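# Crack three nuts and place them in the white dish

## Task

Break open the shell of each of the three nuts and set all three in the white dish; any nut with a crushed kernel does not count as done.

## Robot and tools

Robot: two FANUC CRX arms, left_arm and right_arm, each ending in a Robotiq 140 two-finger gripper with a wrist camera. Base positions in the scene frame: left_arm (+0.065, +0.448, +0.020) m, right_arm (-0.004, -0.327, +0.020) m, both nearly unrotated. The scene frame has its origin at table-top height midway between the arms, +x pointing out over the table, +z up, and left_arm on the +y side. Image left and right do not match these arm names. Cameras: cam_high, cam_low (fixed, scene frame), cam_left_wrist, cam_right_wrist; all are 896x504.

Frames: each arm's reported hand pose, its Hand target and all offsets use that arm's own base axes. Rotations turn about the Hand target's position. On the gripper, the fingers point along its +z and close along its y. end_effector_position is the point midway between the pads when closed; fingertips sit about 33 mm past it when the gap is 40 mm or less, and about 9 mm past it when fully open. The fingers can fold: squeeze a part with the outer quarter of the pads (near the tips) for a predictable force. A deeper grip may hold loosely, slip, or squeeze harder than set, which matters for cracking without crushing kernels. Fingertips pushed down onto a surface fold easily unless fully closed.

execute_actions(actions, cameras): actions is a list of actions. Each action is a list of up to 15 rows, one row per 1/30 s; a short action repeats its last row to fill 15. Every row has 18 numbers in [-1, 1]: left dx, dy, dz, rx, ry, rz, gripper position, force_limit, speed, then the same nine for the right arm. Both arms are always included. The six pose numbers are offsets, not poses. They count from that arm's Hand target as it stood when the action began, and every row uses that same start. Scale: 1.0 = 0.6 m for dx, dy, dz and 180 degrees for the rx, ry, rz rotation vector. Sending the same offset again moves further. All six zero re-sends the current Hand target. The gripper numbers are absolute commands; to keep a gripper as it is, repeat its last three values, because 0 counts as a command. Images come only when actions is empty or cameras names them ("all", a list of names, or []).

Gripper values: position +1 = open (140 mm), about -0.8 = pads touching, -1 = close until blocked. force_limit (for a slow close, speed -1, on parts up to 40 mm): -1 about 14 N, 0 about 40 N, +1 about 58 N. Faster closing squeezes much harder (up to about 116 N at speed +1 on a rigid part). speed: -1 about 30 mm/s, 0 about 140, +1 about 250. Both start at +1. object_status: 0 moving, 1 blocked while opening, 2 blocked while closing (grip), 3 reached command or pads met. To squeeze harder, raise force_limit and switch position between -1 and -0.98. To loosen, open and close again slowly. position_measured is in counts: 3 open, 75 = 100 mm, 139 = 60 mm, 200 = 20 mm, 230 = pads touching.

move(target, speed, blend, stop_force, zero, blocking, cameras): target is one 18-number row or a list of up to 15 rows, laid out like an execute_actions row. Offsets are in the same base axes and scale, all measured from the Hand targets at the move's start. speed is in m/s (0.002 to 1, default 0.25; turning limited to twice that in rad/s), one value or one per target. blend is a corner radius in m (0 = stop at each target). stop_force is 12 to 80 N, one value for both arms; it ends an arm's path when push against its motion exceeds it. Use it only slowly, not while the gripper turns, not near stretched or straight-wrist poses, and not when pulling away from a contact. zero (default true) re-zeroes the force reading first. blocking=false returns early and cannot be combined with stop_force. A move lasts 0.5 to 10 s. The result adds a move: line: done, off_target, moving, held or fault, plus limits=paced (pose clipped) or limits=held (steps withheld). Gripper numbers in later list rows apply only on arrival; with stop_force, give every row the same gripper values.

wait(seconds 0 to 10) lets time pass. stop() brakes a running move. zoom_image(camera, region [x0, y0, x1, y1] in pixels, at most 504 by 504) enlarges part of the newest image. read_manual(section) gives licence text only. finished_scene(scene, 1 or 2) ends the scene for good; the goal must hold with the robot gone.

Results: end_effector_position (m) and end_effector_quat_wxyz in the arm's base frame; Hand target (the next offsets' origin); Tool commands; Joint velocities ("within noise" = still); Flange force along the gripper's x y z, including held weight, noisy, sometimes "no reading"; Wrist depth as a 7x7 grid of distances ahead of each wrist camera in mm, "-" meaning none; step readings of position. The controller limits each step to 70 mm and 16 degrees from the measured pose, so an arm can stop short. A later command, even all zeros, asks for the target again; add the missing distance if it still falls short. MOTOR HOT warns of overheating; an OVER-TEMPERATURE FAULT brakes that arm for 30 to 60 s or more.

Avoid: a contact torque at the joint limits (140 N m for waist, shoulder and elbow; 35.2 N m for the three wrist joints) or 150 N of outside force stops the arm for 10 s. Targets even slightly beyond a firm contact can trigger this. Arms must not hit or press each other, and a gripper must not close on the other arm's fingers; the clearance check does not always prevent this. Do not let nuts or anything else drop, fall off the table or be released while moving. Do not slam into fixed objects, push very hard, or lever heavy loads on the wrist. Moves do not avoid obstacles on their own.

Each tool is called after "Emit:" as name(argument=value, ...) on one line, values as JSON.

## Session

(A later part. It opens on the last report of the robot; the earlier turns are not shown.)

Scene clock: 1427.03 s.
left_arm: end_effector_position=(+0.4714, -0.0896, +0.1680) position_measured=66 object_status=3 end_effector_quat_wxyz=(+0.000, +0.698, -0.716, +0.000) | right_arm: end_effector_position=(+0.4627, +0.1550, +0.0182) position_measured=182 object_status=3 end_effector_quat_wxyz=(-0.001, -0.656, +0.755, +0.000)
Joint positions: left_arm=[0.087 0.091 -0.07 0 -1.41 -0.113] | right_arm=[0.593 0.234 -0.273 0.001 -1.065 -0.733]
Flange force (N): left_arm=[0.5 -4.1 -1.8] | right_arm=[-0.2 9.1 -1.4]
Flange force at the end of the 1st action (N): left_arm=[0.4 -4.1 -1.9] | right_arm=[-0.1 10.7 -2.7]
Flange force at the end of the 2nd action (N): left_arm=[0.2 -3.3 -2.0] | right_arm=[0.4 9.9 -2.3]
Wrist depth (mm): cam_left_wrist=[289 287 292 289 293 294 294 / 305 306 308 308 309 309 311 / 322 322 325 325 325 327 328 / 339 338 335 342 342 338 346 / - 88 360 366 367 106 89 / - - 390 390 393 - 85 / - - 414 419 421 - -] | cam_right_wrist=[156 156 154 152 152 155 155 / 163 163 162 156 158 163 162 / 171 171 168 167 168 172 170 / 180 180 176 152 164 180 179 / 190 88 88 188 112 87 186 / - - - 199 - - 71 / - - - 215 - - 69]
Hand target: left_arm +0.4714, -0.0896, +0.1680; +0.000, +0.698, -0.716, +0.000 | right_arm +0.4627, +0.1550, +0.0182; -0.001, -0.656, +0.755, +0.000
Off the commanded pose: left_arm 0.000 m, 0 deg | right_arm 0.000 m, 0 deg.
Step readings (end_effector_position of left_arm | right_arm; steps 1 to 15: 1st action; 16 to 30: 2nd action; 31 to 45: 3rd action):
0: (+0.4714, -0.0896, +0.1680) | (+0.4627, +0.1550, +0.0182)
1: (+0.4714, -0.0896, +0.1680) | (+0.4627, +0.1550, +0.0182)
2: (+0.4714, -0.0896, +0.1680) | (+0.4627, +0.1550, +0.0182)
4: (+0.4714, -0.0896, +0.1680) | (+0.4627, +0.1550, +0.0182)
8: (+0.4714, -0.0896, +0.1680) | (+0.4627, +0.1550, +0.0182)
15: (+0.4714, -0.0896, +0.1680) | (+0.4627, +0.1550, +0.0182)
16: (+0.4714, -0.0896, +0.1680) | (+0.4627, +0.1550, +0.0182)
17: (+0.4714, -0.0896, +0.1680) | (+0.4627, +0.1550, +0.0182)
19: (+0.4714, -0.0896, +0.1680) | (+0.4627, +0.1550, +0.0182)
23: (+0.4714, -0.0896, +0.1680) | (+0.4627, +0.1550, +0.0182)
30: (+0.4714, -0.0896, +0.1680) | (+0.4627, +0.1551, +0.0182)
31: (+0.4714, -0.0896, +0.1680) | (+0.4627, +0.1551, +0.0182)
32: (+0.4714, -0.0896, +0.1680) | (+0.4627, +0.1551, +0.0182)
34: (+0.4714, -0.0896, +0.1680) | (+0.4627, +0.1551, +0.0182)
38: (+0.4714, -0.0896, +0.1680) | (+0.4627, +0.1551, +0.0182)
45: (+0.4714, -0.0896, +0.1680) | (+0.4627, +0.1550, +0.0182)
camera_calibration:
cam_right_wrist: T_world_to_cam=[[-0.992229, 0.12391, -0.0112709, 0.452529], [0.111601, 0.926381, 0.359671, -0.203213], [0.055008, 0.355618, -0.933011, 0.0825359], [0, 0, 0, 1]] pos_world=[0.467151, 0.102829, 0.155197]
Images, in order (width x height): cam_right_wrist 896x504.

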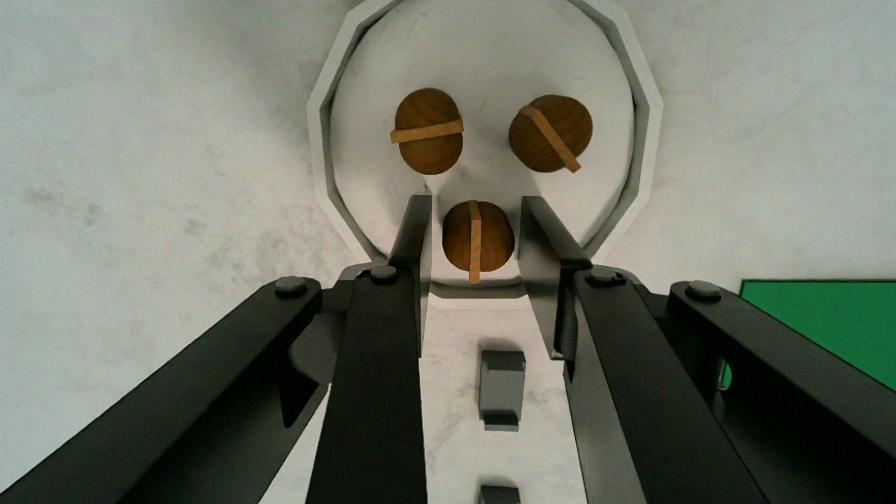

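Emit:
move(target=[[0,0,0,0,0,0,0.5,-1,-1,0,0,0.1917,0,0,0,-0.42,-1,-1],[0,0,0,0,0,0,0.5,-1,-1,-0.03,-0.1167,0.35,0,0,0,-0.42,-1,-1]], speed=[0.05,0.15], cameras=["all"])

Emit:
zoom_image(camera="cam_right_wrist", region=[350, 100, 600, 350])

Emit:
zoom_image(camera="cam_low", region=[440, 260, 700, 350])

Scene clock: 1438.73 s.
left_arm: end_effector_position=(+0.4714, -0.0896, +0.1680) position_measured=66 object_status=3 end_effector_quat_wxyz=(+0.000, +0.698, -0.716, +0.000) | right_arm: end_effector_position=(+0.4448, +0.0849, +0.2282) position_measured=182 object_status=3 end_effector_quat_wxyz=(-0.001, -0.656, +0.755, +0.000)
Joint positions: left_arm=[0.087 0.091 -0.07 0 -1.41 -0.113] | right_arm=[0.481 0.011 -0.013 0.001 -1.549 -0.62]
Joint velocities: left_arm=[within noise] | right_arm=[-0.001 -0.001 0.002 -0.005 -0.001 0]
Flange force (N): left_arm=[0.5 -3.9 -1.9] | right_arm=[-2.0 8.0 2.3]
Wrist depth (mm): cam_left_wrist=[290 291 292 289 293 294 294 / 306 305 306 308 309 309 309 / 321 323 322 324 325 326 328 / 339 338 335 344 341 337 351 / - 88 359 366 365 106 89 / - - 388 389 391 - 85 / - - 418 419 421 - -] | cam_right_wrist=[347 345 342 342 343 344 439 / 363 361 359 352 363 360 1189 / 379 382 381 374 379 377 1205 / 399 399 390 159 170 402 1276 / - 78 88 88 111 86 1341 / - - - 448 - - - / - - - 475 - - 69]
Hand target: left_arm +0.4714, -0.0896, +0.1680; +0.000, +0.698, -0.716, +0.000 | right_arm +0.4447, +0.0850, +0.2282; -0.001, -0.656, +0.755, +0.000
Off the commanded pose: left_arm 0.000 m, 0 deg | right_arm 0.000 m, 0 deg.
move: done
camera_calibration:
cam_left_wrist: T_world_to_cam=[[-0.999985, 0.00549171, 0.000412328, 0.475328], [0.00531106, 0.941866, 0.335947, 0.0300014], [0.00145657, 0.335944, -0.941881, 0.331044], [0, 0, 0, 1]] pos_world=[0.47468, -0.14208, 0.301529]
cam_right_wrist: T_world_to_cam=[[-0.992235, 0.123849, -0.0114373, 0.445787], [0.111502, 0.926503, 0.359387, -0.211652], [0.0551063, 0.355321, -0.933119, 0.304392], [0, 0, 0, 1]] pos_world=[0.449151, 0.0327299, 0.365197]

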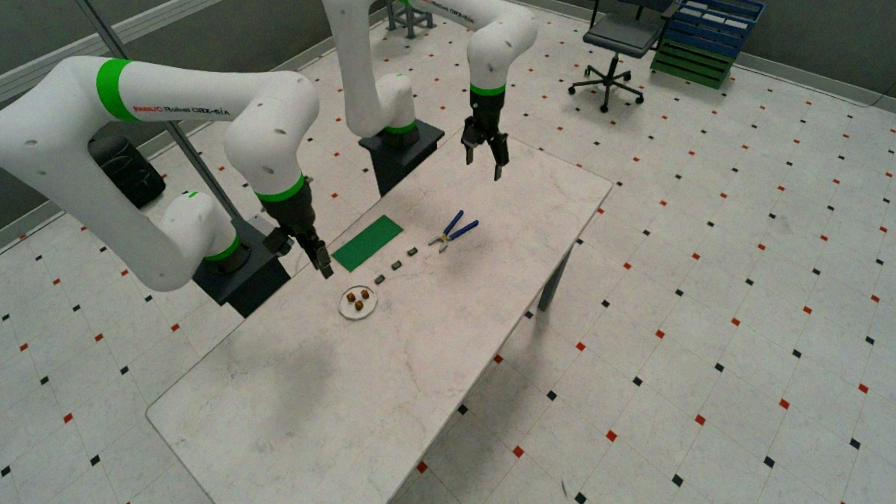

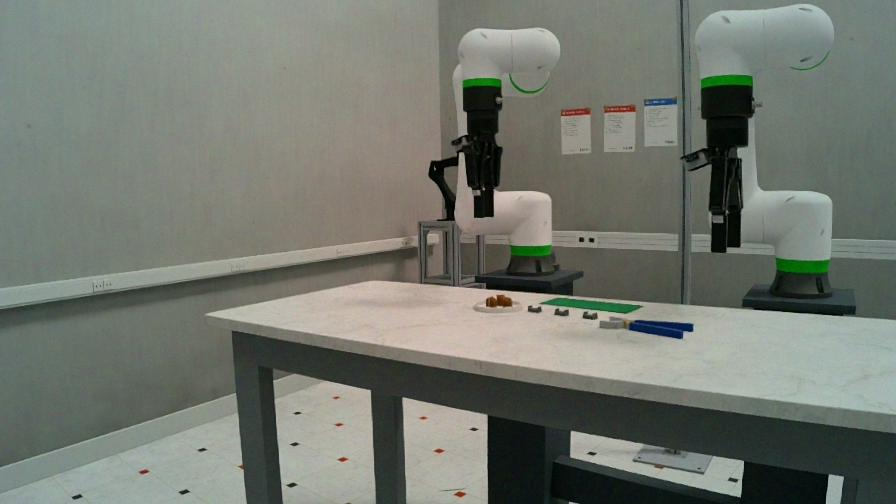

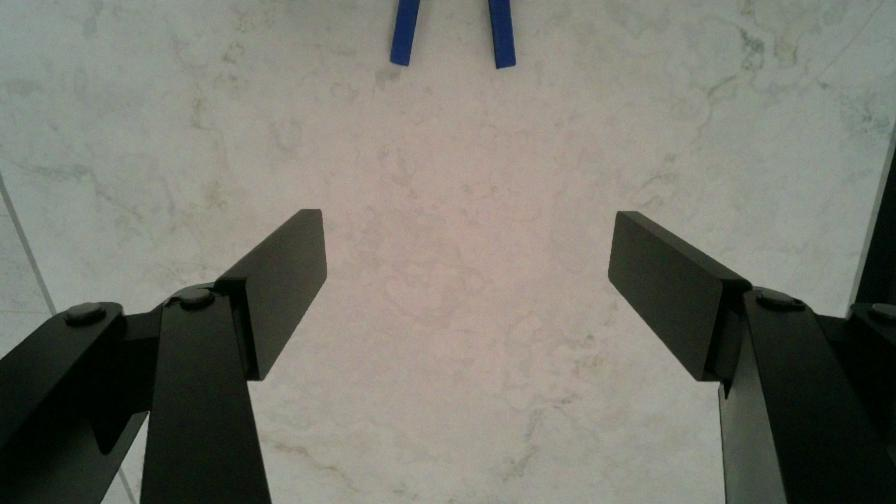

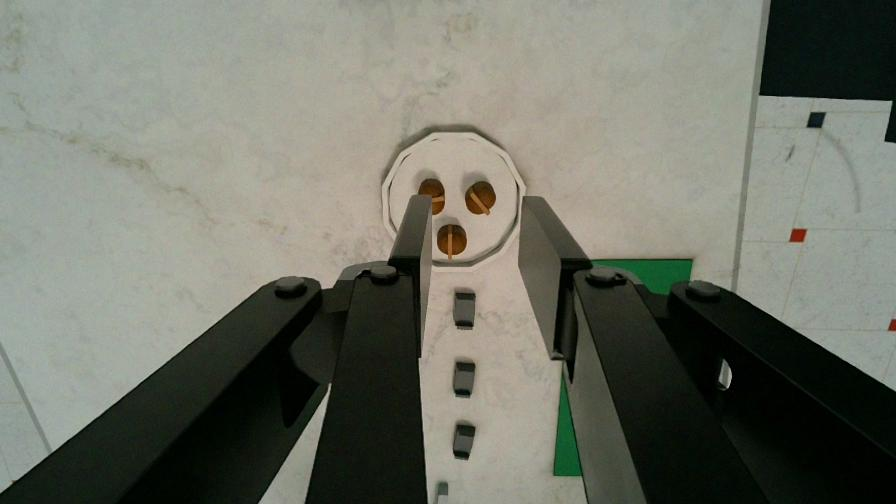

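Scaled by 2.016 from the camera's 896x504 image, which has a finer 1280x720 frame.

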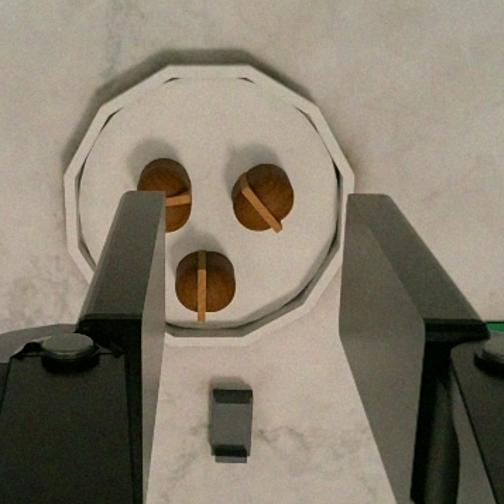

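Scaled by 1.938 from the camera's 896x504 image, which has a finer 1280x720 frame.

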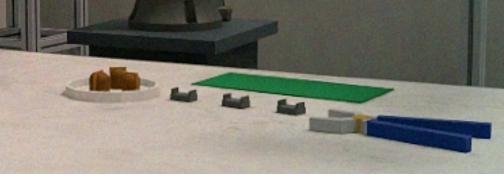

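Emit:
zoom_image(camera="cam_high", region=[330, 270, 400, 330])

Emit:
finished_scene(scene=2)

Scaled by 7.200 from the camera's 896x504 image, which has a finer 1280x720 frame.

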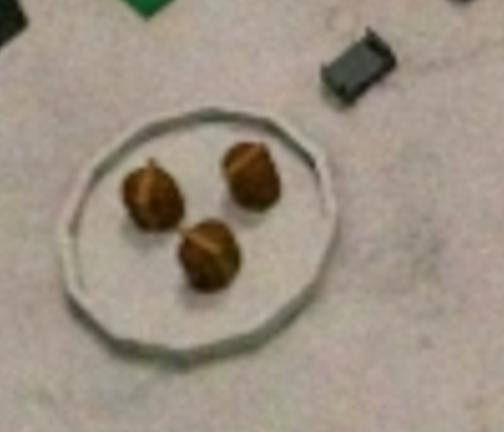

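The scene is finished: the task was done.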